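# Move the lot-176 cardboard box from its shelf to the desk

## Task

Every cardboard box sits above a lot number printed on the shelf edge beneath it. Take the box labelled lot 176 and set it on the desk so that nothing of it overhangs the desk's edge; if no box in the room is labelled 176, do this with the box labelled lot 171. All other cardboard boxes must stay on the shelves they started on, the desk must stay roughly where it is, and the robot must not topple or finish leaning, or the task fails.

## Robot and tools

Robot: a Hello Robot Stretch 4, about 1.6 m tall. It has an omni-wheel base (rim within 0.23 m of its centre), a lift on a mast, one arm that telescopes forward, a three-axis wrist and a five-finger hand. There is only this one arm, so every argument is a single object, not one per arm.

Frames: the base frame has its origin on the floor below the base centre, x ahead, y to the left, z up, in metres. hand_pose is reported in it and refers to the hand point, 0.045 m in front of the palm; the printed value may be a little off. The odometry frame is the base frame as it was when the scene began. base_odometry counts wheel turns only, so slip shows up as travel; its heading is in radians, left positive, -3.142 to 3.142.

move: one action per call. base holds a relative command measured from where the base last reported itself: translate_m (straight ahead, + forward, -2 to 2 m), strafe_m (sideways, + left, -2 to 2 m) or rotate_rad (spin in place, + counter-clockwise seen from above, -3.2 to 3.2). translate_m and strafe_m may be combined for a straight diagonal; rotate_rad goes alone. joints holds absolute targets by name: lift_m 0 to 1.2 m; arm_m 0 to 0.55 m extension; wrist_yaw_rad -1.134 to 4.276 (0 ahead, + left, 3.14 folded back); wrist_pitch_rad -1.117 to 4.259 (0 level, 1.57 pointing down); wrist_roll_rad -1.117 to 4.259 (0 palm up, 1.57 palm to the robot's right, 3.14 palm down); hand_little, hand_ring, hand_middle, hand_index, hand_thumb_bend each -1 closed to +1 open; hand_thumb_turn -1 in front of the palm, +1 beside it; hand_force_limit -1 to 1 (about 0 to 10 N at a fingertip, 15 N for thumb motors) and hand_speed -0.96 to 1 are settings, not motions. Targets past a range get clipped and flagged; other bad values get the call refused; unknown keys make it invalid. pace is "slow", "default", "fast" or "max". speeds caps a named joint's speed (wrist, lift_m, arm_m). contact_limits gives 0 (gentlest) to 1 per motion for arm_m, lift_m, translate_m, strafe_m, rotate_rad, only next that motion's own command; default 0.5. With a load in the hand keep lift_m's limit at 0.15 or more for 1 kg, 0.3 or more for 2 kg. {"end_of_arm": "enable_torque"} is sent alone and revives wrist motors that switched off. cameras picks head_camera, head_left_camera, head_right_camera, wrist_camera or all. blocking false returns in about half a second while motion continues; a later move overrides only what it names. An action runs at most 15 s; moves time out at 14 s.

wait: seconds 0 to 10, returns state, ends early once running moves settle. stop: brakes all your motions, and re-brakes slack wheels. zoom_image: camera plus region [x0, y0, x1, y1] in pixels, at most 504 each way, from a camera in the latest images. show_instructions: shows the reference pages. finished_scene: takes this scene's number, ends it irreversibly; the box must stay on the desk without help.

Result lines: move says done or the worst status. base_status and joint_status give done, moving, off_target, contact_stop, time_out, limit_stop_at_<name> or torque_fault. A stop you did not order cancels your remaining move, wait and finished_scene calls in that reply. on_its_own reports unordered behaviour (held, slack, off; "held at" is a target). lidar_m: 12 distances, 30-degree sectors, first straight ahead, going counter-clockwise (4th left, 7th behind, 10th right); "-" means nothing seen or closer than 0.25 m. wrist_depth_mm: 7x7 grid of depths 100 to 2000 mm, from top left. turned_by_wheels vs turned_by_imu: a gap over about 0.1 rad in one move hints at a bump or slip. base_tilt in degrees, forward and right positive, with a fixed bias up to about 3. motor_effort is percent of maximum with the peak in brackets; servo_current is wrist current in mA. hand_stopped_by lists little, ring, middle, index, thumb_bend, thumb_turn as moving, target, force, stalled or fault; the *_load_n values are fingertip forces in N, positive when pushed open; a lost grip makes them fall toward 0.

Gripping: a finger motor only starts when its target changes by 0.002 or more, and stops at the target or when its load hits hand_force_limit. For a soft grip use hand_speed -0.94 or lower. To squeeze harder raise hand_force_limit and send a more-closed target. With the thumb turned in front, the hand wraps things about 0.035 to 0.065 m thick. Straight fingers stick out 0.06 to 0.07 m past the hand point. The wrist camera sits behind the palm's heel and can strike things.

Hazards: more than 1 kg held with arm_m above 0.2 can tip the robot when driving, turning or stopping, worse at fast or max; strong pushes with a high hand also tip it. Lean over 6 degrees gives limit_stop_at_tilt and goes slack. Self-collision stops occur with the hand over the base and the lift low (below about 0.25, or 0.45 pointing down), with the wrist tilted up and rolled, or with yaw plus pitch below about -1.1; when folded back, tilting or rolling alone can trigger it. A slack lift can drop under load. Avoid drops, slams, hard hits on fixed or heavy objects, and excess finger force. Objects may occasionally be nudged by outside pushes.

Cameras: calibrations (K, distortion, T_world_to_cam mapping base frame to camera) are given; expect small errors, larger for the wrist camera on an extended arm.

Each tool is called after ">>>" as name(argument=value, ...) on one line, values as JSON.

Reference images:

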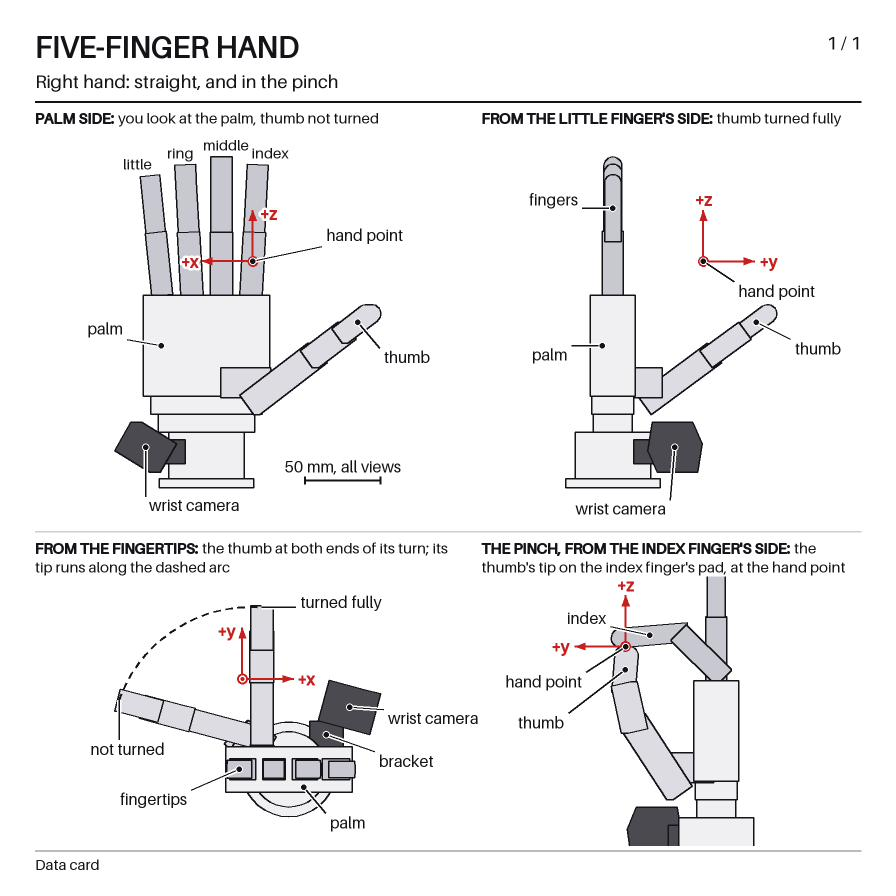

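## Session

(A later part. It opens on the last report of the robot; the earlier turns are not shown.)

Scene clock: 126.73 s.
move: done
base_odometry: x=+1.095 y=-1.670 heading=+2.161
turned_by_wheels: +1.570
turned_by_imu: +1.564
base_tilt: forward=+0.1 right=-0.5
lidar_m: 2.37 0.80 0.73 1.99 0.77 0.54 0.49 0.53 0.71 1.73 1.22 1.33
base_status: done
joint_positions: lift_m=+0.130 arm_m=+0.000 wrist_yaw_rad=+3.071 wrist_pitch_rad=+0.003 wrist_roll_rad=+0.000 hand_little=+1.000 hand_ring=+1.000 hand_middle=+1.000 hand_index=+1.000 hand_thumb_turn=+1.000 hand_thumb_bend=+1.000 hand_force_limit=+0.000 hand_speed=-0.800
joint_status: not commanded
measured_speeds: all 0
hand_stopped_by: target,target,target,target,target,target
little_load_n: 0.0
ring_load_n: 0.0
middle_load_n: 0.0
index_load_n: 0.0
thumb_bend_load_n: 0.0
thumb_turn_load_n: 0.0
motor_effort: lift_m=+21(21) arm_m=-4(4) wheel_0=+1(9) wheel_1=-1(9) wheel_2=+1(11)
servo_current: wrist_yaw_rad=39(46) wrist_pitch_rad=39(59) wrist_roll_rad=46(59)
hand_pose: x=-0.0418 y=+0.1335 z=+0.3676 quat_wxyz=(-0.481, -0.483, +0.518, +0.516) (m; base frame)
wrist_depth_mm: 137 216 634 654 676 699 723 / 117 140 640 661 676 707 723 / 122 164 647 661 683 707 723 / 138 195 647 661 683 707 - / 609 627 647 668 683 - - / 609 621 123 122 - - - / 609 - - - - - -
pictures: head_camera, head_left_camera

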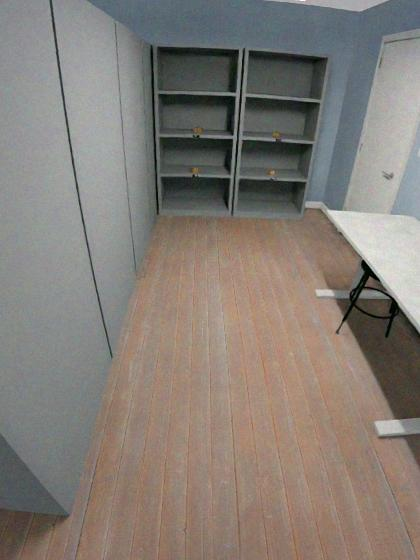

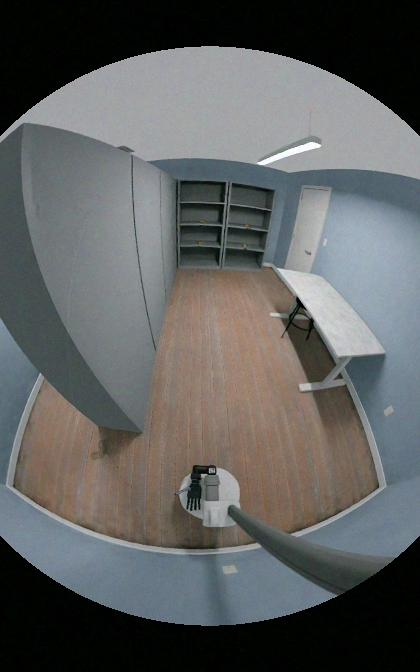

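>>> move(base={"translate_m": 1.98, "strafe_m": -0.12}, pace="max")

>>> move(base={"translate_m": 0.6, "strafe_m": -0.1}, pace="fast", cameras=["head_camera", "head_right_camera"])

Scene clock: 141.40 s.
move: done
base_odometry: x=+0.093 y=+0.043 heading=+2.160
turned_by_wheels: +0.000
turned_by_imu: -0.003
base_tilt: forward=+0.1 right=-0.5
lidar_m: 1.79 1.04 0.76 0.70 0.73 1.01 2.48 1.15 0.83 0.77 0.78 1.89
base_status: done
joint_positions: lift_m=+0.130 arm_m=+0.000 wrist_yaw_rad=+3.071 wrist_pitch_rad=+0.003 wrist_roll_rad=+0.000 hand_little=+1.000 hand_ring=+1.000 hand_middle=+1.000 hand_index=+1.000 hand_thumb_turn=+1.000 hand_thumb_bend=+1.000 hand_force_limit=+0.000 hand_speed=-0.800
joint_status: not commanded
measured_speeds: all 0
hand_stopped_by: target,target,target,target,target,target
little_load_n: 0.0
ring_load_n: 0.0
middle_load_n: 0.0
index_load_n: 0.0
thumb_bend_load_n: 0.0
thumb_turn_load_n: 0.0
motor_effort: lift_m=+21(21) arm_m=-4(4) wheel_0=-2(9) wheel_1=-2(7) wheel_2=-2(17)
servo_current: wrist_yaw_rad=39(52) wrist_pitch_rad=46(59) wrist_roll_rad=33(52)
hand_pose: x=-0.0418 y=+0.1335 z=+0.3676 quat_wxyz=(-0.481, -0.483, +0.518, +0.516) (m; base frame)
wrist_depth_mm: 137 142 - - - - - / 118 140 - - - - - / 122 164 - - - - - / 138 195 - - - - - / - - - - 1921 - - / 1205 1182 123 122 - - - / 842 - - - - - -
pictures: none

Scene clock: 144.27 s.
move: done
base_odometry: x=-0.157 y=+0.597 heading=+2.160
turned_by_wheels: +0.000
turned_by_imu: -0.002
base_tilt: forward=+0.2 right=-0.5
lidar_m: 1.19 1.23 0.87 0.82 0.86 1.14 3.11 0.98 0.70 0.95 1.47 1.26
base_status: done
joint_positions: lift_m=+0.130 arm_m=+0.000 wrist_yaw_rad=+3.071 wrist_pitch_rad=+0.003 wrist_roll_rad=+0.000 hand_little=+1.000 hand_ring=+1.000 hand_middle=+1.000 hand_index=+1.000 hand_thumb_turn=+1.000 hand_thumb_bend=+1.000 hand_force_limit=+0.000 hand_speed=-0.800
joint_status: not commanded
measured_speeds: all 0
hand_stopped_by: target,target,target,target,target,target
little_load_n: 0.0
ring_load_n: 0.0
middle_load_n: 0.0
index_load_n: 0.0
thumb_bend_load_n: 0.0
thumb_turn_load_n: 0.0
motor_effort: lift_m=+21(21) arm_m=-4(5) wheel_0=-1(10) wheel_1=-1(5) wheel_2=+0(16)
servo_current: wrist_yaw_rad=46(52) wrist_pitch_rad=52(59) wrist_roll_rad=39(52)
hand_pose: x=-0.0418 y=+0.1335 z=+0.3676 quat_wxyz=(-0.481, -0.483, +0.518, +0.516) (m; base frame)
wrist_depth_mm: 137 142 - - - - - / 118 140 - - - - - / 122 164 - - - - - / 138 195 - - - - - / - - - - 1921 - - / 1205 1182 123 122 - - - / 842 - - - - - -
pictures: head_camera, head_right_camera

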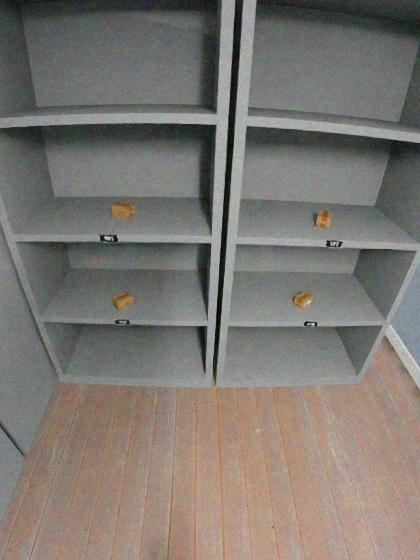

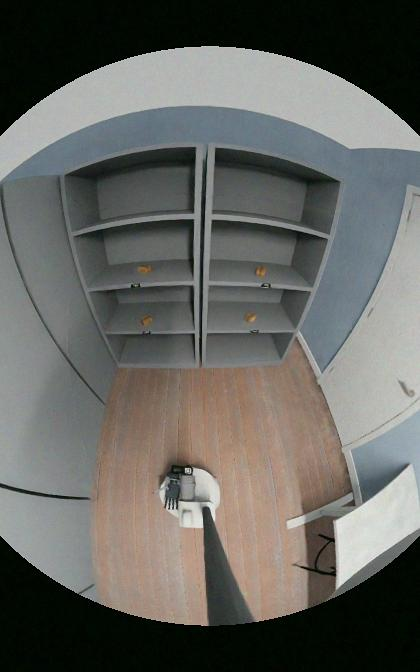

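>>> zoom_image(camera="head_camera", region=[285, 200, 355, 340])

>>> zoom_image(camera="head_camera", region=[285, 285, 345, 335])

Scaled by 3.600 from the camera's 420x560 image, which has a finer 1200x1600 frame.

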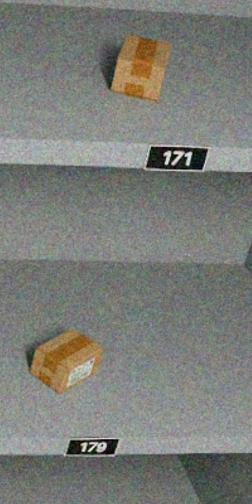

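Scaled by 8.400 from the camera's 420x560 image, which has a finer 1200x1600 frame.

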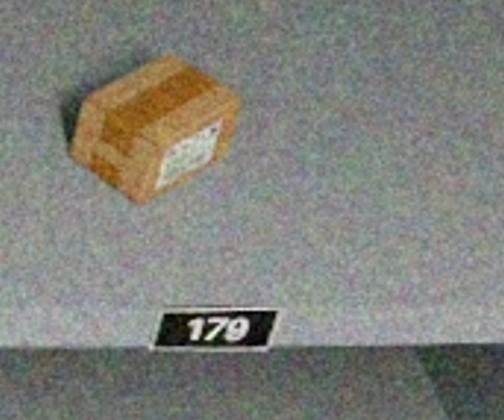

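>>> move(base={"translate_m": -2.0, "strafe_m": 0.17}, pace="max")

>>> move(base={"translate_m": -0.62, "strafe_m": 0.05}, pace="max")

>>> move(base={"rotate_rad": -1.57}, pace="fast")

>>> move(base={"translate_m": -1.55}, pace="max")

>>> move(base={"strafe_m": 0.85, "translate_m": 0.02}, pace="fast", cameras=["head_camera"])

Scene clock: 159.37 s.
move: done
base_odometry: x=+0.813 y=-1.160 heading=+2.160
turned_by_wheels: +0.000
turned_by_imu: +0.003
base_tilt: forward=+0.2 right=-0.5
lidar_m: 2.68 0.87 0.60 0.58 1.61 1.13 1.07 1.11 1.51 0.91 0.91 1.28
base_status: done
joint_positions: lift_m=+0.130 arm_m=+0.000 wrist_yaw_rad=+3.071 wrist_pitch_rad=+0.003 wrist_roll_rad=+0.000 hand_little=+1.000 hand_ring=+1.000 hand_middle=+1.000 hand_index=+1.000 hand_thumb_turn=+1.000 hand_thumb_bend=+1.000 hand_force_limit=+0.000 hand_speed=-0.800
joint_status: not commanded
measured_speeds: all 0
hand_stopped_by: target,target,target,target,target,target
little_load_n: 0.0
ring_load_n: 0.0
middle_load_n: 0.0
index_load_n: 0.0
thumb_bend_load_n: 0.0
thumb_turn_load_n: 0.0
motor_effort: lift_m=+21(21) arm_m=-4(5) wheel_0=-1(10) wheel_1=-1(8) wheel_2=+0(18)
servo_current: wrist_yaw_rad=39(46) wrist_pitch_rad=52(52) wrist_roll_rad=39(52)
hand_pose: x=-0.0418 y=+0.1335 z=+0.3676 quat_wxyz=(-0.481, -0.483, +0.518, +0.516) (m; base frame)
wrist_depth_mm: 137 139 - - - - - / 121 140 - - - - - / 121 154 278 - - - - / 138 189 - - - - - / - - - - - - - / 1098 138 123 122 - - - / 842 - - - - - -
pictures: none

Scene clock: 161.97 s.
move: done
base_odometry: x=+1.116 y=-1.704 heading=+2.160
turned_by_wheels: +0.000
turned_by_imu: +0.001
base_tilt: forward=+0.1 right=-0.5
lidar_m: 2.37 0.80 0.76 1.98 0.72 0.49 0.45 0.49 0.67 1.69 1.23 1.32
base_status: done
joint_positions: lift_m=+0.130 arm_m=+0.000 wrist_yaw_rad=+3.071 wrist_pitch_rad=+0.003 wrist_roll_rad=+0.000 hand_little=+1.000 hand_ring=+1.000 hand_middle=+1.000 hand_index=+1.000 hand_thumb_turn=+1.000 hand_thumb_bend=+1.000 hand_force_limit=+0.000 hand_speed=-0.800
joint_status: not commanded
measured_speeds: all 0
hand_stopped_by: target,target,target,target,target,target
little_load_n: 0.5
ring_load_n: 0.0
middle_load_n: 0.0
index_load_n: 0.0
thumb_bend_load_n: 0.0
thumb_turn_load_n: 0.0
motor_effort: lift_m=+21(21) arm_m=-4(4) wheel_0=-1(9) wheel_1=+1(8) wheel_2=+1(18)
servo_current: wrist_yaw_rad=39(46) wrist_pitch_rad=52(59) wrist_roll_rad=33(52)
hand_pose: x=-0.0418 y=+0.1335 z=+0.3676 quat_wxyz=(-0.481, -0.483, +0.518, +0.516) (m; base frame)
wrist_depth_mm: 137 153 597 615 640 654 683 / 121 140 603 621 634 661 676 / 121 154 603 621 640 661 676 / 138 203 603 621 640 661 - / 569 591 609 627 647 - - / 574 585 123 122 - - - / 574 - - - - - -
pictures: none

Scene clock: 163.70 s.
move: done
base_odometry: x=+1.116 y=-1.704 heading=+0.590
turned_by_wheels: -1.570
turned_by_imu: -1.563
base_tilt: forward=+0.1 right=-0.5
lidar_m: 1.73 1.25 1.36 2.19 0.75 0.72 1.98 0.70 0.48 0.46 0.49 0.68
base_status: done
joint_positions: lift_m=+0.130 arm_m=+0.000 wrist_yaw_rad=+3.071 wrist_pitch_rad=+0.003 wrist_roll_rad=+0.000 hand_little=+1.000 hand_ring=+1.000 hand_middle=+1.000 hand_index=+1.000 hand_thumb_turn=+1.000 hand_thumb_bend=+1.000 hand_force_limit=+0.000 hand_speed=-0.800
joint_status: not commanded
measured_speeds: all 0
hand_stopped_by: target,target,target,target,target,target
little_load_n: 0.0
ring_load_n: 0.0
middle_load_n: -0.5
index_load_n: 0.0
thumb_bend_load_n: 0.0
thumb_turn_load_n: 0.0
motor_effort: lift_m=+21(21) arm_m=-4(5) wheel_0=-1(8) wheel_1=+1(8) wheel_2=+0(14)
servo_current: wrist_yaw_rad=33(46) wrist_pitch_rad=46(52) wrist_roll_rad=46(52)
hand_pose: x=-0.0418 y=+0.1335 z=+0.3676 quat_wxyz=(-0.481, -0.483, +0.518, +0.516) (m; base frame)
wrist_depth_mm: 137 216 - - - 732 - / 118 140 - - - 723 - / 122 164 - - - 723 - / 138 189 - - - 741 - / 946 1708 - - 1983 - - / 976 1078 123 122 - - - / 842 - - - - - -
pictures: none

Scene clock: 167.87 s.
move: done
base_odometry: x=-0.172 y=-2.566 heading=+0.590
turned_by_wheels: +0.000
turned_by_imu: +0.002
base_tilt: forward=+0.2 right=-0.4
lidar_m: 1.87 0.73 0.73 1.90 0.65 0.49 0.45 0.47 0.50 0.47 0.52 0.70
base_status: done
joint_positions: lift_m=+0.130 arm_m=+0.000 wrist_yaw_rad=+3.071 wrist_pitch_rad=+0.003 wrist_roll_rad=+0.000 hand_little=+1.000 hand_ring=+1.000 hand_middle=+1.000 hand_index=+1.000 hand_thumb_turn=+1.000 hand_thumb_bend=+1.000 hand_force_limit=+0.000 hand_speed=-0.800
joint_status: not commanded
measured_speeds: all 0
hand_stopped_by: target,target,target,target,target,target
little_load_n: 0.0
ring_load_n: 0.0
middle_load_n: 0.0
index_load_n: 0.0
thumb_bend_load_n: 0.0
thumb_turn_load_n: 0.0
motor_effort: lift_m=+21(21) arm_m=-4(5) wheel_0=+1(9) wheel_1=+0(8) wheel_2=+0(17)
servo_current: wrist_yaw_rad=39(52) wrist_pitch_rad=39(59) wrist_roll_rad=26(46)
hand_pose: x=-0.0418 y=+0.1335 z=+0.3676 quat_wxyz=(-0.481, -0.483, +0.518, +0.516) (m; base frame)
wrist_depth_mm: 137 139 - - - - - / 121 140 - - - - - / 121 154 276 - - - - / 138 188 - - - - - / - - - - - - - / - - 123 122 - - - / - - - - - - -
pictures: none

Scene clock: 171.23 s.
move: done
base_odometry: x=-0.629 y=-1.849 heading=+0.590
turned_by_wheels: +0.000
turned_by_imu: +0.005
base_tilt: forward=+0.1 right=-0.4
lidar_m: 0.49 0.49 0.72 1.97 0.73 0.50 0.47 0.50 0.70 1.34 1.38 0.52
base_status: done
joint_positions: lift_m=+0.130 arm_m=+0.000 wrist_yaw_rad=+3.071 wrist_pitch_rad=+0.003 wrist_roll_rad=+0.000 hand_little=+1.000 hand_ring=+1.000 hand_middle=+1.000 hand_index=+1.000 hand_thumb_turn=+1.000 hand_thumb_bend=+1.000 hand_force_limit=+0.000 hand_speed=-0.800
joint_status: not commanded
measured_speeds: all 0
hand_stopped_by: target,target,target,target,target,target
little_load_n: 0.0
ring_load_n: 0.0
middle_load_n: 0.0
index_load_n: 0.0
thumb_bend_load_n: 0.0
thumb_turn_load_n: 0.0
motor_effort: lift_m=+21(21) arm_m=-4(4) wheel_0=+0(11) wheel_1=+0(13) wheel_2=-1(8)
servo_current: wrist_yaw_rad=39(46) wrist_pitch_rad=39(59) wrist_roll_rad=39(46)
hand_pose: x=-0.0418 y=+0.1335 z=+0.3676 quat_wxyz=(-0.481, -0.483, +0.518, +0.516) (m; base frame)
wrist_depth_mm: 137 139 - - - - - / 121 140 - - - - - / 121 154 247 - - - - / 138 189 - - - - - / - - - - - - - / - - 123 122 - - - / - - - - - - -
pictures: head_camera

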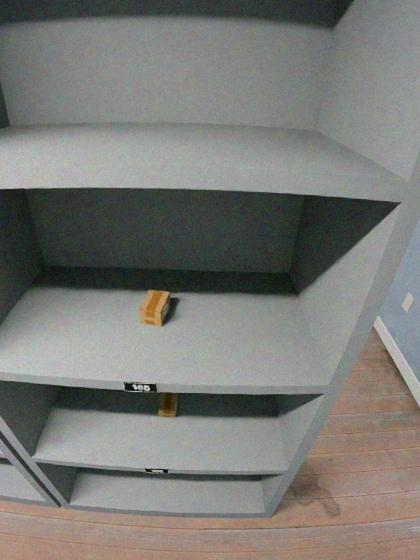

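>>> zoom_image(camera="head_camera", region=[142, 462, 170, 480])

>>> move(base={"strafe_m": 1.8, "translate_m": 0.02}, pace="fast", cameras=["head_camera"])

>>> zoom_image(camera="head_camera", region=[135, 450, 165, 475])

Scaled by 18.000 from the camera's 420x560 image, which has a finer 1200x1600 frame.

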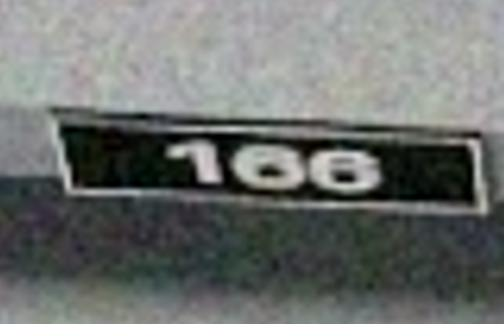

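Scene clock: 179.27 s.
move: done
base_odometry: x=-1.614 y=-0.342 heading=+0.590
turned_by_wheels: +0.000
turned_by_imu: +0.011
base_tilt: forward=+0.1 right=-0.4
lidar_m: 0.47 0.50 0.68 1.61 0.72 0.53 0.50 0.52 0.71 1.89 0.69 0.49
base_status: done
joint_positions: lift_m=+0.130 arm_m=+0.000 wrist_yaw_rad=+3.071 wrist_pitch_rad=+0.003 wrist_roll_rad=+0.000 hand_little=+1.000 hand_ring=+1.000 hand_middle=+1.000 hand_index=+1.000 hand_thumb_turn=+1.000 hand_thumb_bend=+1.000 hand_force_limit=+0.000 hand_speed=-0.800
joint_status: not commanded
measured_speeds: all 0
hand_stopped_by: target,target,target,target,target,target
little_load_n: 0.0
ring_load_n: 0.0
middle_load_n: 0.0
index_load_n: 0.0
thumb_bend_load_n: 0.0
thumb_turn_load_n: 0.0
motor_effort: lift_m=+21(21) arm_m=-4(5) wheel_0=-1(12) wheel_1=-1(11) wheel_2=+0(9)
servo_current: wrist_yaw_rad=39(46) wrist_pitch_rad=52(59) wrist_roll_rad=39(59)
hand_pose: x=-0.0418 y=+0.1335 z=+0.3676 quat_wxyz=(-0.481, -0.483, +0.518, +0.516) (m; base frame)
wrist_depth_mm: 137 139 - - - - - / 121 140 - - - - - / 121 155 277 - - - - / 138 189 - - - - - / - - - - - - - / - - 123 122 - - - / - - - - - - -
pictures: head_camera

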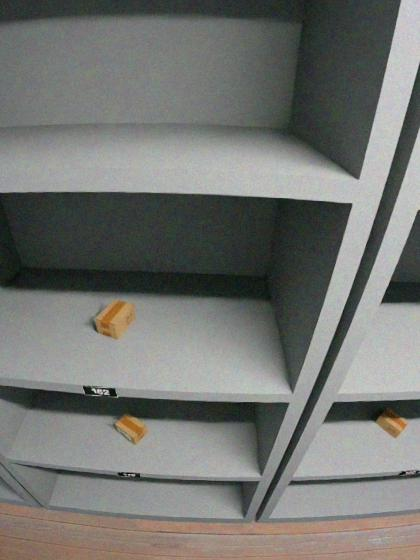

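Scaled by 16.800 from the camera's 420x560 image, which has a finer 1200x1600 frame.

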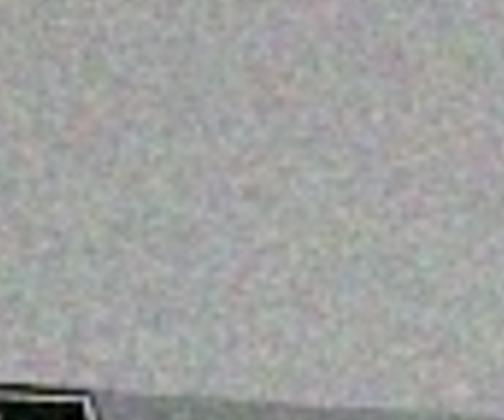

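>>> zoom_image(camera="head_camera", region=[112, 464, 146, 484])

>>> zoom_image(camera="head_camera", region=[392, 460, 420, 484])

Scaled by 14.824 from the camera's 420x560 image, which has a finer 1200x1600 frame.

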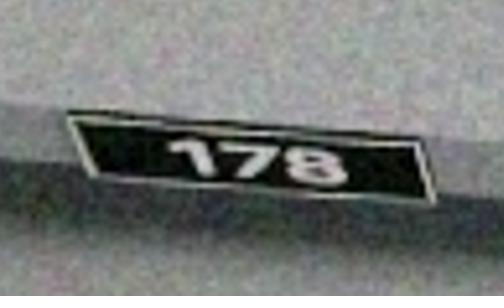

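Scaled by 18.000 from the camera's 420x560 image, which has a finer 1200x1600 frame.

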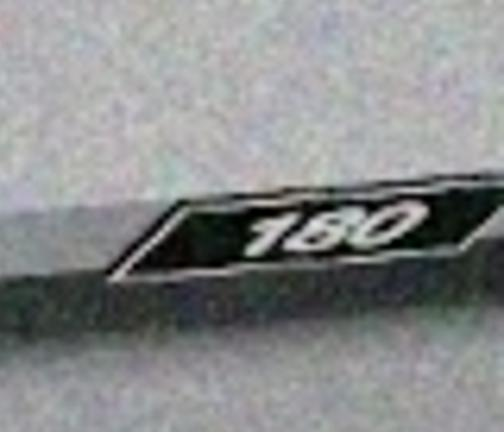

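>>> move(base={"strafe_m": -1.9, "translate_m": -0.02}, pace="max")

>>> move(base={"strafe_m": -0.75, "translate_m": -0.02}, pace="max")

>>> move(base={"translate_m": 1.55}, pace="max")

>>> move(base={"rotate_rad": 1.57}, pace="fast")

>>> move(base={"translate_m": 1.95, "strafe_m": -0.25}, pace="max")

>>> move(base={"translate_m": 0.8, "strafe_m": -0.3}, joints={"lift_m": 0.6}, pace="fast", cameras=["head_camera", "head_right_camera"])

Scene clock: 190.97 s.
move: done
base_odometry: x=-0.573 y=-1.932 heading=+0.590
turned_by_wheels: +0.000
turned_by_imu: -0.011
base_tilt: forward=+0.2 right=-0.5
lidar_m: 0.48 0.51 0.69 1.95 0.71 0.50 0.48 0.51 0.69 1.23 1.26 0.50
base_status: done
joint_positions: lift_m=+0.130 arm_m=+0.000 wrist_yaw_rad=+3.071 wrist_pitch_rad=+0.003 wrist_roll_rad=+0.000 hand_little=+1.000 hand_ring=+1.000 hand_middle=+1.000 hand_index=+1.000 hand_thumb_turn=+1.000 hand_thumb_bend=+1.000 hand_force_limit=+0.000 hand_speed=-0.800
joint_status: not commanded
measured_speeds: all 0
hand_stopped_by: target,target,target,target,target,target
little_load_n: 0.0
ring_load_n: 0.0
middle_load_n: 0.0
index_load_n: 0.0
thumb_bend_load_n: 0.0
thumb_turn_load_n: 0.0
motor_effort: lift_m=+21(21) arm_m=-4(5) wheel_0=+0(14) wheel_1=+0(15) wheel_2=+0(7)
servo_current: wrist_yaw_rad=33(46) wrist_pitch_rad=52(59) wrist_roll_rad=20(52)
hand_pose: x=-0.0418 y=+0.1335 z=+0.3676 quat_wxyz=(-0.481, -0.483, +0.518, +0.516) (m; base frame)
wrist_depth_mm: 137 148 - - - - - / 119 140 - - - - - / 118 153 270 - - - - / 138 186 - - - - - / - - - - - - - / - - 123 122 - - - / - - - - - - -
pictures: none

Scene clock: 193.63 s.
move: done
base_odometry: x=-0.172 y=-2.566 heading=+0.590
turned_by_wheels: +0.000
turned_by_imu: -0.004
base_tilt: forward=+0.2 right=-0.5
lidar_m: 1.89 0.71 0.75 1.94 0.67 0.47 0.44 0.49 0.52 0.49 0.50 0.72
base_status: done
joint_positions: lift_m=+0.130 arm_m=+0.000 wrist_yaw_rad=+3.071 wrist_pitch_rad=+0.003 wrist_roll_rad=+0.000 hand_little=+1.000 hand_ring=+1.000 hand_middle=+1.000 hand_index=+1.000 hand_thumb_turn=+1.000 hand_thumb_bend=+1.000 hand_force_limit=+0.000 hand_speed=-0.800
joint_status: not commanded
measured_speeds: all 0
hand_stopped_by: target,target,target,target,target,target
little_load_n: 0.0
ring_load_n: 0.0
middle_load_n: 0.0
index_load_n: 0.0
thumb_bend_load_n: 0.0
thumb_turn_load_n: 0.0
motor_effort: lift_m=+21(21) arm_m=-4(5) wheel_0=+1(14) wheel_1=-1(14) wheel_2=+0(7)
servo_current: wrist_yaw_rad=39(46) wrist_pitch_rad=52(52) wrist_roll_rad=13(59)
hand_pose: x=-0.0418 y=+0.1335 z=+0.3676 quat_wxyz=(-0.481, -0.483, +0.518, +0.516) (m; base frame)
wrist_depth_mm: 137 139 - - - - - / 119 140 - - - - - / 119 160 271 - - - - / 138 187 - - - - - / - - - - - - - / - - 123 122 - - - / - - - - - - -
pictures: none

Scene clock: 197.80 s.
move: done
base_odometry: x=+1.116 y=-1.703 heading=+0.590
turned_by_wheels: +0.000
turned_by_imu: -0.003
base_tilt: forward=+0.1 right=-0.5
lidar_m: 1.72 1.24 1.36 2.21 0.77 0.74 2.00 0.66 0.49 0.47 0.50 0.66
base_status: done
joint_positions: lift_m=+0.130 arm_m=+0.000 wrist_yaw_rad=+3.071 wrist_pitch_rad=+0.003 wrist_roll_rad=+0.000 hand_little=+1.000 hand_ring=+1.000 hand_middle=+1.000 hand_index=+1.000 hand_thumb_turn=+1.000 hand_thumb_bend=+1.000 hand_force_limit=+0.000 hand_speed=-0.800
joint_status: not commanded
measured_speeds: all 0
hand_stopped_by: target,target,target,target,target,target
little_load_n: 0.0
ring_load_n: 0.0
middle_load_n: 0.0
index_load_n: 0.0
thumb_bend_load_n: 0.0
thumb_turn_load_n: 0.0
motor_effort: lift_m=+21(21) arm_m=-4(4) wheel_0=-2(9) wheel_1=+0(8) wheel_2=-1(18)
servo_current: wrist_yaw_rad=33(46) wrist_pitch_rad=46(59) wrist_roll_rad=46(52)
hand_pose: x=-0.0418 y=+0.1335 z=+0.3676 quat_wxyz=(-0.481, -0.483, +0.518, +0.516) (m; base frame)
wrist_depth_mm: 137 150 - - - 707 - / 119 140 - - - 723 - / 119 160 - - - 741 - / 138 192 - - - 723 - / 931 1756 - - 1921 - - / 946 1078 123 122 - - - / 831 - - - - - -
pictures: none

Scene clock: 199.53 s.
move: done
base_odometry: x=+1.116 y=-1.703 heading=+2.160
turned_by_wheels: +1.570
turned_by_imu: +1.564
base_tilt: forward=+0.1 right=-0.5
lidar_m: 2.35 0.77 0.76 1.99 0.69 0.50 0.47 0.46 0.65 1.71 1.24 1.34
base_status: done
joint_positions: lift_m=+0.130 arm_m=+0.000 wrist_yaw_rad=+3.071 wrist_pitch_rad=+0.003 wrist_roll_rad=+0.000 hand_little=+1.000 hand_ring=+1.000 hand_middle=+1.000 hand_index=+1.000 hand_thumb_turn=+1.000 hand_thumb_bend=+1.000 hand_force_limit=+0.000 hand_speed=-0.800
joint_status: not commanded
measured_speeds: all 0
hand_stopped_by: target,target,target,target,target,target
little_load_n: 0.0
ring_load_n: 0.0
middle_load_n: 0.0
index_load_n: 0.0
thumb_bend_load_n: 0.0
thumb_turn_load_n: 0.0
motor_effort: lift_m=+21(21) arm_m=-4(5) wheel_0=-1(9) wheel_1=+1(7) wheel_2=+1(12)
servo_current: wrist_yaw_rad=39(46) wrist_pitch_rad=46(52) wrist_roll_rad=46(52)
hand_pose: x=-0.0418 y=+0.1335 z=+0.3676 quat_wxyz=(-0.481, -0.483, +0.518, +0.516) (m; base frame)
wrist_depth_mm: 137 215 597 615 634 661 676 / 117 140 597 615 640 661 676 / 122 164 603 621 640 661 683 / 138 195 597 621 640 661 - / 569 591 603 627 647 - - / 569 585 123 122 - - - / 574 - - - - - -
pictures: none

Scene clock: 204.37 s.
move: done
base_odometry: x=+0.240 y=+0.057 heading=+2.160
turned_by_wheels: +0.000
turned_by_imu: -0.003
base_tilt: forward=+0.1 right=-0.5
lidar_m: 1.85 1.24 0.88 0.83 0.87 1.17 2.39 0.95 0.68 0.64 0.67 1.95
base_status: done
joint_positions: lift_m=+0.130 arm_m=+0.000 wrist_yaw_rad=+3.071 wrist_pitch_rad=+0.003 wrist_roll_rad=+0.000 hand_little=+1.000 hand_ring=+1.000 hand_middle=+1.000 hand_index=+1.000 hand_thumb_turn=+1.000 hand_thumb_bend=+1.000 hand_force_limit=+0.000 hand_speed=-0.800
joint_status: not commanded
measured_speeds: all 0
hand_stopped_by: target,target,target,target,target,target
little_load_n: 0.0
ring_load_n: 0.5
middle_load_n: 0.0
index_load_n: 0.0
thumb_bend_load_n: 0.0
thumb_turn_load_n: 0.0
motor_effort: lift_m=+21(21) arm_m=-4(5) wheel_0=-2(11) wheel_1=+1(8) wheel_2=+0(16)
servo_current: wrist_yaw_rad=33(46) wrist_pitch_rad=52(59) wrist_roll_rad=33(52)
hand_pose: x=-0.0418 y=+0.1335 z=+0.3676 quat_wxyz=(-0.481, -0.483, +0.518, +0.516) (m; base frame)
wrist_depth_mm: 137 142 - - - - - / 118 140 - - - - - / 122 164 - - - - - / 138 195 - - - - - / - - - - 1983 - - / 1205 1182 123 122 - - - / 842 - - - - - -
pictures: none

Scene clock: 207.80 s.
move: done
base_odometry: x=+0.044 y=+0.889 heading=+2.160
turned_by_wheels: +0.000
turned_by_imu: -0.003
base_tilt: forward=+0.1 right=-0.5
lidar_m: 1.08 1.11 1.24 1.16 1.20 1.60 1.53 0.49 0.53 1.03 1.10 1.15
base_status: done
joint_positions: lift_m=+0.600 arm_m=+0.000 wrist_yaw_rad=+3.071 wrist_pitch_rad=+0.003 wrist_roll_rad=+0.000 hand_little=+1.000 hand_ring=+1.000 hand_middle=+1.000 hand_index=+1.000 hand_thumb_turn=+1.000 hand_thumb_bend=+1.000 hand_force_limit=+0.000 hand_speed=-0.800
joint_status: all done
measured_speeds: all 0
hand_stopped_by: target,target,target,target,target,target
little_load_n: 0.0
ring_load_n: 0.0
middle_load_n: 0.0
index_load_n: 0.0
thumb_bend_load_n: 0.0
thumb_turn_load_n: 0.0
motor_effort: lift_m=+24(29) arm_m=-4(5) wheel_0=+1(12) wheel_1=+0(5) wheel_2=+0(17)
servo_current: wrist_yaw_rad=33(46) wrist_pitch_rad=39(65) wrist_roll_rad=20(52)
hand_pose: x=-0.0418 y=+0.1335 z=+0.8375 quat_wxyz=(-0.481, -0.483, +0.518, +0.516) (m; base frame)
wrist_depth_mm: 137 141 - - - - - / 117 140 - - - - - / 122 162 - - - - - / 138 189 - - - - - / - - - - - - - / 1921 - 123 122 - - - / - - - - - - -
pictures: head_camera, head_right_camera

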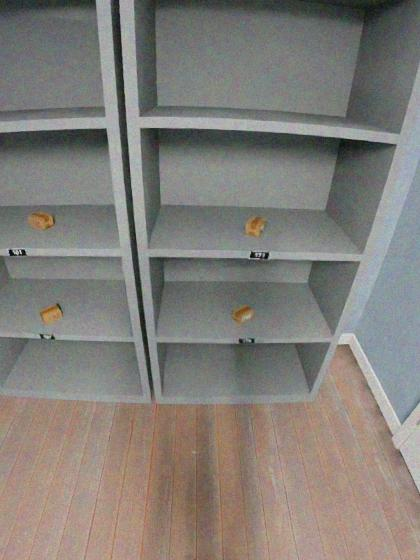

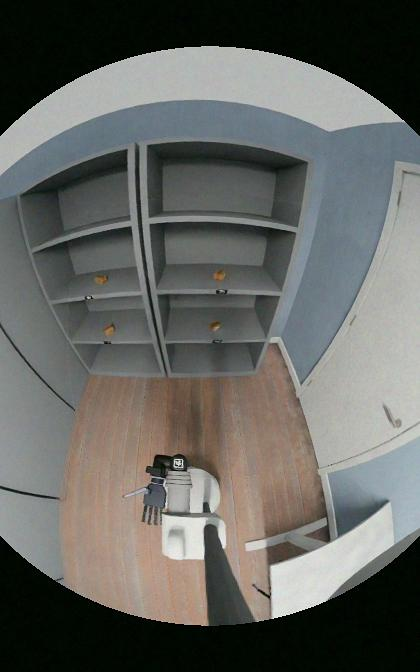

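>>> zoom_image(camera="head_camera", region=[230, 200, 290, 270])

>>> zoom_image(camera="head_camera", region=[0, 120, 420, 440])

Scaled by 7.200 from the camera's 420x560 image, which has a finer 1200x1600 frame.

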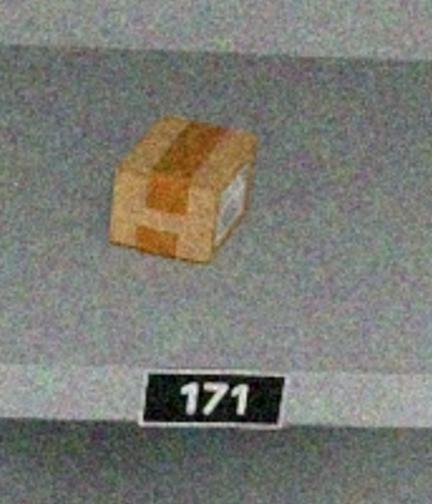

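Scaled by 1.200 from the camera's 420x560 image, which has a finer 1200x1600 frame.

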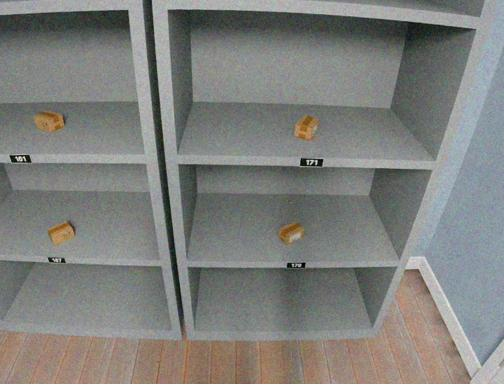

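>>> move(joints={"wrist_yaw_rad": 0.0, "lift_m": 1.1, "hand_thumb_turn": -1}, pace="fast")

>>> move(joints={"wrist_roll_rad": 3.14, "wrist_pitch_rad": 0.65}, cameras=["all"])

Scene clock: 267.60 s.
move: done
base_odometry: x=+0.045 y=+0.889 heading=+2.160
turned_by_wheels: +0.000
turned_by_imu: +0.000
base_tilt: forward=+0.1 right=-0.5
lidar_m: 1.08 1.12 1.24 1.16 1.21 1.61 1.52 0.51 0.55 1.03 1.12 1.14
base_status: not commanded
joint_positions: lift_m=+1.100 arm_m=+0.000 wrist_yaw_rad=+0.001 wrist_pitch_rad=+0.003 wrist_roll_rad=+0.000 hand_little=+1.000 hand_ring=+1.000 hand_middle=+1.000 hand_index=+1.000 hand_thumb_turn=-1.000 hand_thumb_bend=+1.000 hand_force_limit=+0.000 hand_speed=-0.800
joint_status: all done
measured_speeds: all 0
hand_stopped_by: target,target,target,target,target,target
little_load_n: 0.0
ring_load_n: 0.0
middle_load_n: 0.0
index_load_n: 0.0
thumb_bend_load_n: 0.0
thumb_turn_load_n: 0.0
motor_effort: lift_m=+24(29) arm_m=-4(5) wheel_0=+1(1) wheel_1=+0(0) wheel_2=-1(1)
servo_current: wrist_yaw_rad=46(163) wrist_pitch_rad=52(59) wrist_roll_rad=39(52)
hand_pose: x=+0.3927 y=-0.1179 z=+1.3375 quat_wxyz=(+0.499, +0.500, +0.501, +0.500) (m; base frame)
wrist_depth_mm: - 891 - 115 - - - / - 891 - 104 - - 1430 / - 854 - - - - 1430 / - 866 - - - - 1430 / - 866 - - - - 1464 / - 878 123 122 - - 1464 / - - - - - - -
pictures: none

Scene clock: 269.97 s.
move: done
base_odometry: x=+0.045 y=+0.889 heading=+2.160
turned_by_wheels: +0.000
turned_by_imu: +0.000
base_tilt: forward=+0.1 right=-0.5
lidar_m: 1.08 1.12 1.21 1.16 1.22 1.61 1.50 0.51 0.54 1.05 1.09 1.15
base_status: not commanded
joint_positions: lift_m=+1.100 arm_m=+0.000 wrist_yaw_rad=+0.001 wrist_pitch_rad=+0.650 wrist_roll_rad=+3.136 hand_little=+1.000 hand_ring=+1.000 hand_middle=+1.000 hand_index=+1.000 hand_thumb_turn=-1.000 hand_thumb_bend=+1.000 hand_force_limit=+0.000 hand_speed=-0.800
joint_status: all done
measured_speeds: all 0
hand_stopped_by: target,target,target,target,target,target
little_load_n: 0.0
ring_load_n: 0.0
middle_load_n: 0.0
index_load_n: 0.0
thumb_bend_load_n: -0.5
thumb_turn_load_n: 0.0
motor_effort: lift_m=+24(24) arm_m=-4(5) wheel_0=+1(1) wheel_1=+0(0) wheel_2=+0(1)
servo_current: wrist_yaw_rad=39(46) wrist_pitch_rad=46(78) wrist_roll_rad=39(117)
hand_pose: x=+0.3108 y=-0.0567 z=+1.0959 quat_wxyz=(-0.314, +0.636, -0.631, +0.315) (m; base frame)
wrist_depth_mm: 1255 1281 1281 1255 1281 1336 1308 / 1366 1430 1430 106 - 1430 - / 1537 1661 - - - - 1661 / - 1756 - - - - - / - - - - - - - / 1499 - 123 122 - - - / - - - - - - -
pictures: head_camera, head_left_camera, head_right_camera, wrist_camera
camera_calibration:
wrist_camera: T_world_to_cam=[[0.00393446, 0.999093, 0.042403, 0.024081], [0.583824, -0.0367213, 0.81105, -1.08015], [0.811871, 0.0215648, -0.583438, 0.552727], [0, 0, 0, 1]] pos_world=[0.18178, -0.0756432, 1.19752]

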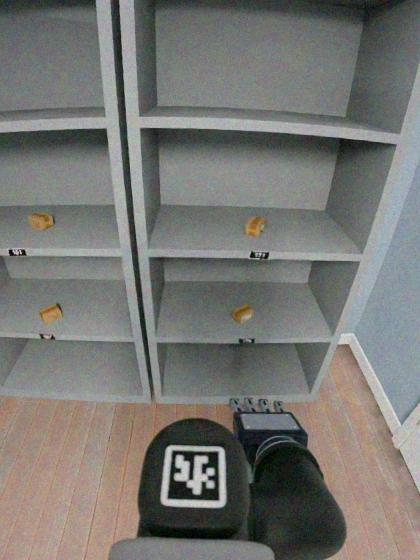

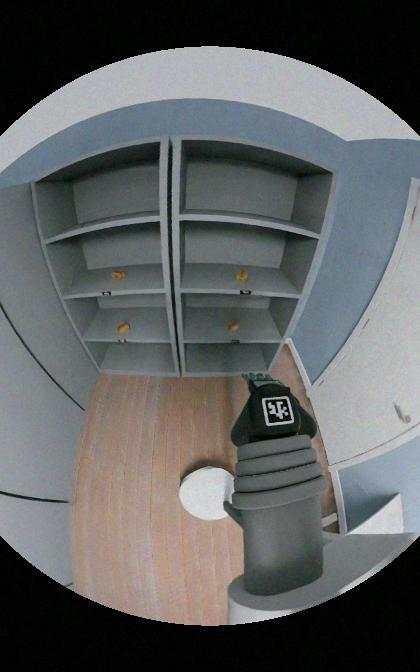

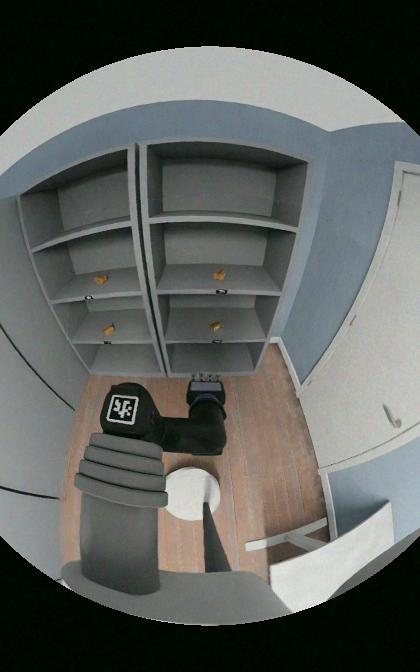

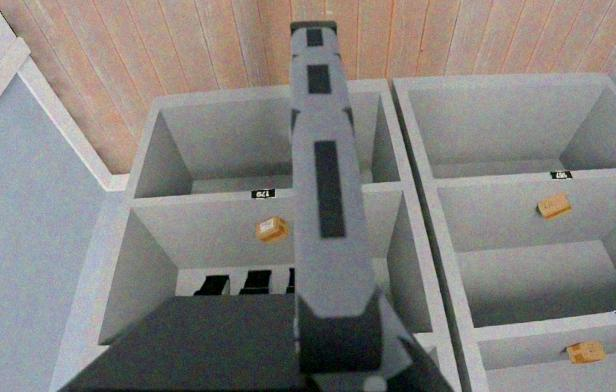

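>>> move(base={"rotate_rad": -0.36}, joints={"wrist_roll_rad": 1.571, "wrist_pitch_rad": 0.0, "lift_m": 0.95})

>>> move(base={"translate_m": 0.35, "strafe_m": 0.3875}, cameras=["head_camera", "wrist_camera"])

Scene clock: 341.37 s.
move: done
base_odometry: x=+0.044 y=+0.889 heading=+1.800
turned_by_wheels: -0.360
turned_by_imu: -0.358
base_tilt: forward=+0.0 right=-0.5
lidar_m: 1.09 1.08 1.20 1.18 1.15 1.28 1.93 0.94 0.52 0.64 1.04 1.18
base_status: done
joint_positions: lift_m=+0.950 arm_m=+0.000 wrist_yaw_rad=+0.001 wrist_pitch_rad=+0.011 wrist_roll_rad=+1.575 hand_little=+1.000 hand_ring=+1.000 hand_middle=+1.000 hand_index=+1.000 hand_thumb_turn=-1.000 hand_thumb_bend=+1.000 hand_force_limit=+0.000 hand_speed=-0.800
joint_status: all done
measured_speeds: all 0
hand_stopped_by: target,target,target,target,target,target
little_load_n: 0.0
ring_load_n: 0.0
middle_load_n: 0.0
index_load_n: 0.0
thumb_bend_load_n: 0.0
thumb_turn_load_n: 0.0
motor_effort: lift_m=+17(22) arm_m=-5(5) wheel_0=+1(8) wheel_1=+0(6) wheel_2=+0(6)
servo_current: wrist_yaw_rad=39(46) wrist_pitch_rad=65(202) wrist_roll_rad=33(124)
hand_pose: x=+0.3922 y=-0.1472 z=+1.0949 quat_wxyz=(-0.002, +0.711, -0.001, +0.703) (m; base frame)
wrist_depth_mm: - - - 114 - - - / - - - 103 - - 1464 / - - - - - - 1499 / - - 1098 - - 1160 - / - 1366 - - - 1025 1430 / - 1308 123 122 - 1008 946 / - - - - - - -
pictures: none

Scene clock: 344.57 s.
move: done
base_odometry: x=-0.412 y=+1.141 heading=+1.800
turned_by_wheels: +0.000
turned_by_imu: +0.002
base_tilt: forward=+0.1 right=-0.5
lidar_m: 0.61 0.61 0.68 0.95 0.93 1.03 1.55 1.54 1.03 1.30 1.28 0.77
base_status: done
joint_positions: lift_m=+0.950 arm_m=+0.000 wrist_yaw_rad=+0.001 wrist_pitch_rad=+0.011 wrist_roll_rad=+1.575 hand_little=+1.000 hand_ring=+1.000 hand_middle=+1.000 hand_index=+1.000 hand_thumb_turn=-1.000 hand_thumb_bend=+1.000 hand_force_limit=+0.000 hand_speed=-0.800
joint_status: not commanded
measured_speeds: all 0
hand_stopped_by: target,target,target,target,target,target
little_load_n: 0.0
ring_load_n: 0.0
middle_load_n: 0.0
index_load_n: 0.0
thumb_bend_load_n: 0.0
thumb_turn_load_n: 0.0
motor_effort: lift_m=+17(18) arm_m=-4(5) wheel_0=-1(5) wheel_1=-2(9) wheel_2=+1(11)
servo_current: wrist_yaw_rad=39(52) wrist_pitch_rad=65(78) wrist_roll_rad=26(65)
hand_pose: x=+0.3922 y=-0.1472 z=+1.0949 quat_wxyz=(-0.002, +0.711, -0.001, +0.703) (m; base frame)
wrist_depth_mm: - 788 - 115 - - 788 / - - - 105 - 1025 798 / 1042 - 1078 1078 - 1078 820 / 991 - 1025 1025 - 1008 831 / 946 - 960 - - 946 854 / 891 113 123 122 - 904 854 / - - - - - - 854
pictures: head_camera, wrist_camera
camera_calibration:
wrist_camera: T_world_to_cam=[[-0.0326926, 0.0468074, -0.998369, 1.12797], [-0.0267364, 0.998504, 0.0476893, 0.0974576], [0.999108, 0.0282518, -0.0313922, -0.188867], [0, 0, 0, 1]] pos_world=[0.22818, -0.144773, 1.11555]

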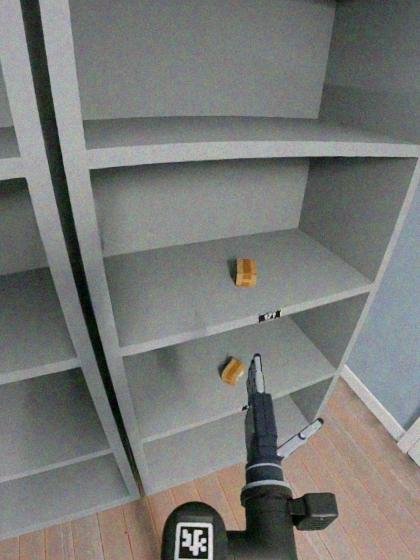

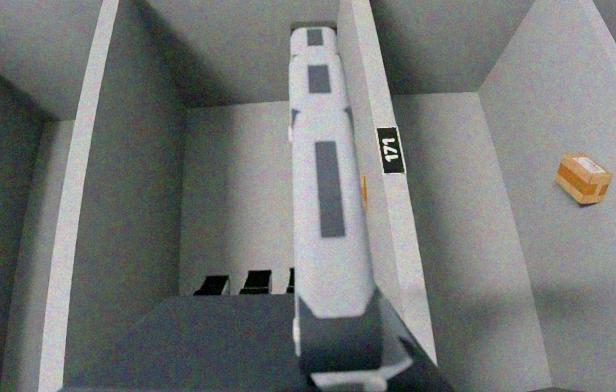

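>>> zoom_image(camera="head_camera", region=[210, 240, 290, 330])

Scaled by 5.600 from the camera's 420x560 image, which has a finer 1200x1600 frame.

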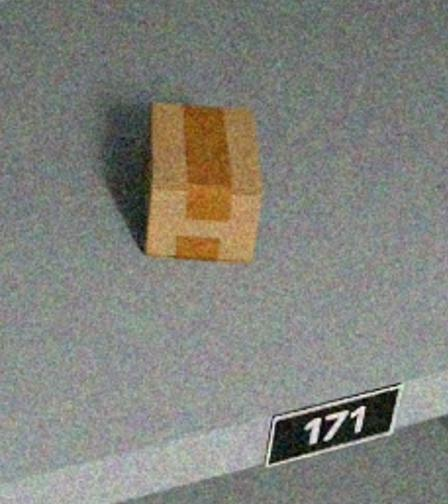

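>>> move(base={"rotate_rad": -0.065}, joints={"lift_m": 0.93})

>>> move(base={"strafe_m": 0.075, "translate_m": 0.1})

>>> move(joints={"arm_m": 0.27}, cameras=["head_camera", "wrist_camera"])

>>> zoom_image(camera="head_camera", region=[190, 240, 310, 390])

Scene clock: 375.67 s.
move: done
base_odometry: x=-0.412 y=+1.141 heading=+1.735
turned_by_wheels: -0.065
turned_by_imu: -0.065
base_tilt: forward=+0.1 right=-0.5
lidar_m: 0.63 0.60 0.65 0.97 0.93 1.00 1.46 1.78 1.01 1.29 1.29 0.85
base_status: done
joint_positions: lift_m=+0.930 arm_m=+0.000 wrist_yaw_rad=+0.001 wrist_pitch_rad=+0.011 wrist_roll_rad=+1.575 hand_little=+1.000 hand_ring=+1.000 hand_middle=+1.000 hand_index=+1.000 hand_thumb_turn=-1.000 hand_thumb_bend=+1.000 hand_force_limit=+0.000 hand_speed=-0.800
joint_status: all done
measured_speeds: all 0
hand_stopped_by: target,target,target,target,target,target
little_load_n: 0.0
ring_load_n: 0.0
middle_load_n: 0.0
index_load_n: 0.0
thumb_bend_load_n: 0.0
thumb_turn_load_n: 0.0
motor_effort: lift_m=+17(19) arm_m=-4(4) wheel_0=+0(3) wheel_1=-1(5) wheel_2=+0(6)
servo_current: wrist_yaw_rad=26(46) wrist_pitch_rad=65(78) wrist_roll_rad=33(46)
hand_pose: x=+0.3922 y=-0.1472 z=+1.0750 quat_wxyz=(-0.002, +0.711, -0.001, +0.703) (m; base frame)
wrist_depth_mm: - 732 - 115 - - 750 / - 831 - 104 - 931 768 / 1060 - 1118 - - 1025 788 / 1060 - 1078 1060 - 1042 809 / 976 - 1008 - - 991 809 / 917 113 123 122 - 917 831 / - - - - - - 831
pictures: none

Scene clock: 377.30 s.
move: done
base_odometry: x=-0.503 y=+1.228 heading=+1.735
turned_by_wheels: +0.000
turned_by_imu: +0.001
base_tilt: forward=+0.1 right=-0.5
lidar_m: 0.50 0.48 0.54 0.77 0.91 0.98 1.42 1.83 1.13 1.35 1.33 0.66
base_status: done
joint_positions: lift_m=+0.930 arm_m=+0.000 wrist_yaw_rad=+0.001 wrist_pitch_rad=+0.011 wrist_roll_rad=+1.575 hand_little=+1.000 hand_ring=+1.000 hand_middle=+1.000 hand_index=+1.000 hand_thumb_turn=-1.000 hand_thumb_bend=+1.000 hand_force_limit=+0.000 hand_speed=-0.800
joint_status: not commanded
measured_speeds: all 0
hand_stopped_by: target,target,target,target,target,target
little_load_n: 0.0
ring_load_n: 0.0
middle_load_n: 0.0
index_load_n: 0.0
thumb_bend_load_n: 0.0
thumb_turn_load_n: 0.5
motor_effort: lift_m=+17(17) arm_m=-5(5) wheel_0=+0(4) wheel_1=+0(8) wheel_2=+1(12)
servo_current: wrist_yaw_rad=39(46) wrist_pitch_rad=72(72) wrist_roll_rad=46(59)
hand_pose: x=+0.3922 y=-0.1472 z=+1.0750 quat_wxyz=(-0.002, +0.711, -0.001, +0.703) (m; base frame)
wrist_depth_mm: - - - 115 - - 750 / - - - 105 - 991 778 / - 960 991 976 - 976 788 / - 891 917 931 - 917 809 / - 854 854 - - 866 778 / - 124 123 122 - 798 788 / - - - - - - 759
pictures: none

Scene clock: 379.23 s.
move: done
base_odometry: x=-0.503 y=+1.228 heading=+1.735
turned_by_wheels: +0.000
turned_by_imu: +0.000
base_tilt: forward=+0.1 right=-0.5
lidar_m: 0.50 0.49 0.53 0.76 0.91 0.98 1.44 1.85 1.15 1.34 1.32 0.68
base_status: not commanded
joint_positions: lift_m=+0.930 arm_m=+0.270 wrist_yaw_rad=+0.001 wrist_pitch_rad=+0.011 wrist_roll_rad=+1.575 hand_little=+1.000 hand_ring=+1.000 hand_middle=+1.000 hand_index=+1.000 hand_thumb_turn=-1.000 hand_thumb_bend=+1.000 hand_force_limit=+0.000 hand_speed=-0.800
joint_status: all done
measured_speeds: all 0
hand_stopped_by: target,target,target,target,target,target
little_load_n: 0.0
ring_load_n: 0.0
middle_load_n: 0.0
index_load_n: 0.0
thumb_bend_load_n: 0.0
thumb_turn_load_n: 0.5
motor_effort: lift_m=+17(17) arm_m=+5(10) wheel_0=+0(0) wheel_1=+0(0) wheel_2=+1(1)
servo_current: wrist_yaw_rad=39(46) wrist_pitch_rad=59(72) wrist_roll_rad=33(52)
hand_pose: x=+0.6621 y=-0.1472 z=+1.0751 quat_wxyz=(-0.002, +0.711, -0.001, +0.703) (m; base frame)
wrist_depth_mm: - 654 683 597 300 183 - / - 732 741 107 285 189 160 / - 699 691 691 271 195 151 / - 640 647 647 - 211 - / - 603 603 - - 202 - / - 564 123 122 - 204 - / - - - - - 179 -
pictures: head_camera, wrist_camera
camera_calibration:
wrist_camera: T_world_to_cam=[[-0.0320818, 0.0467302, -0.998392, 1.11653], [-0.026568, 0.998514, 0.0475896, 0.105653], [0.999132, 0.028052, -0.0307926, -0.459851], [0, 0, 0, 1]] pos_world=[0.498079, -0.144772, 1.09555]

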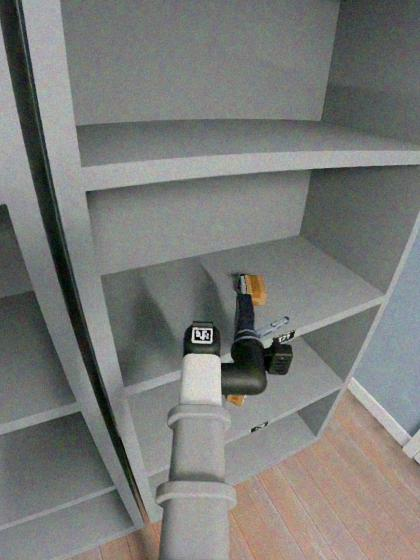

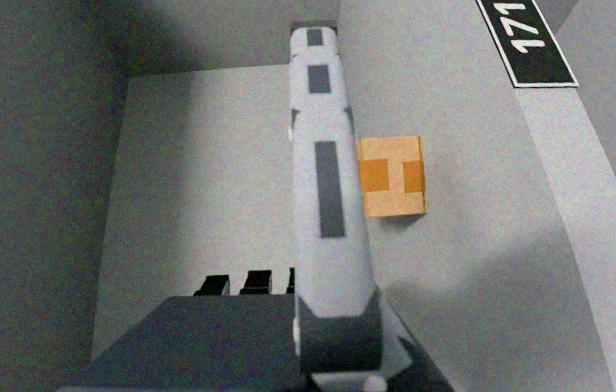

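Scaled by 3.360 from the camera's 420x560 image, which has a finer 1200x1600 frame.

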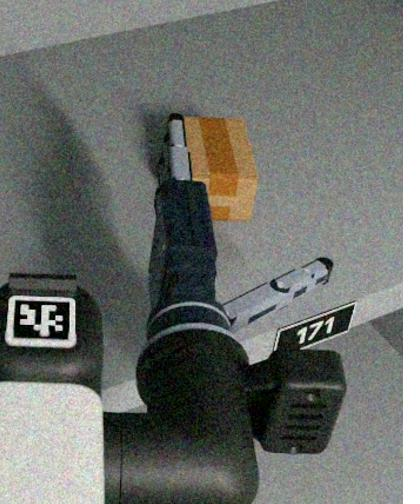

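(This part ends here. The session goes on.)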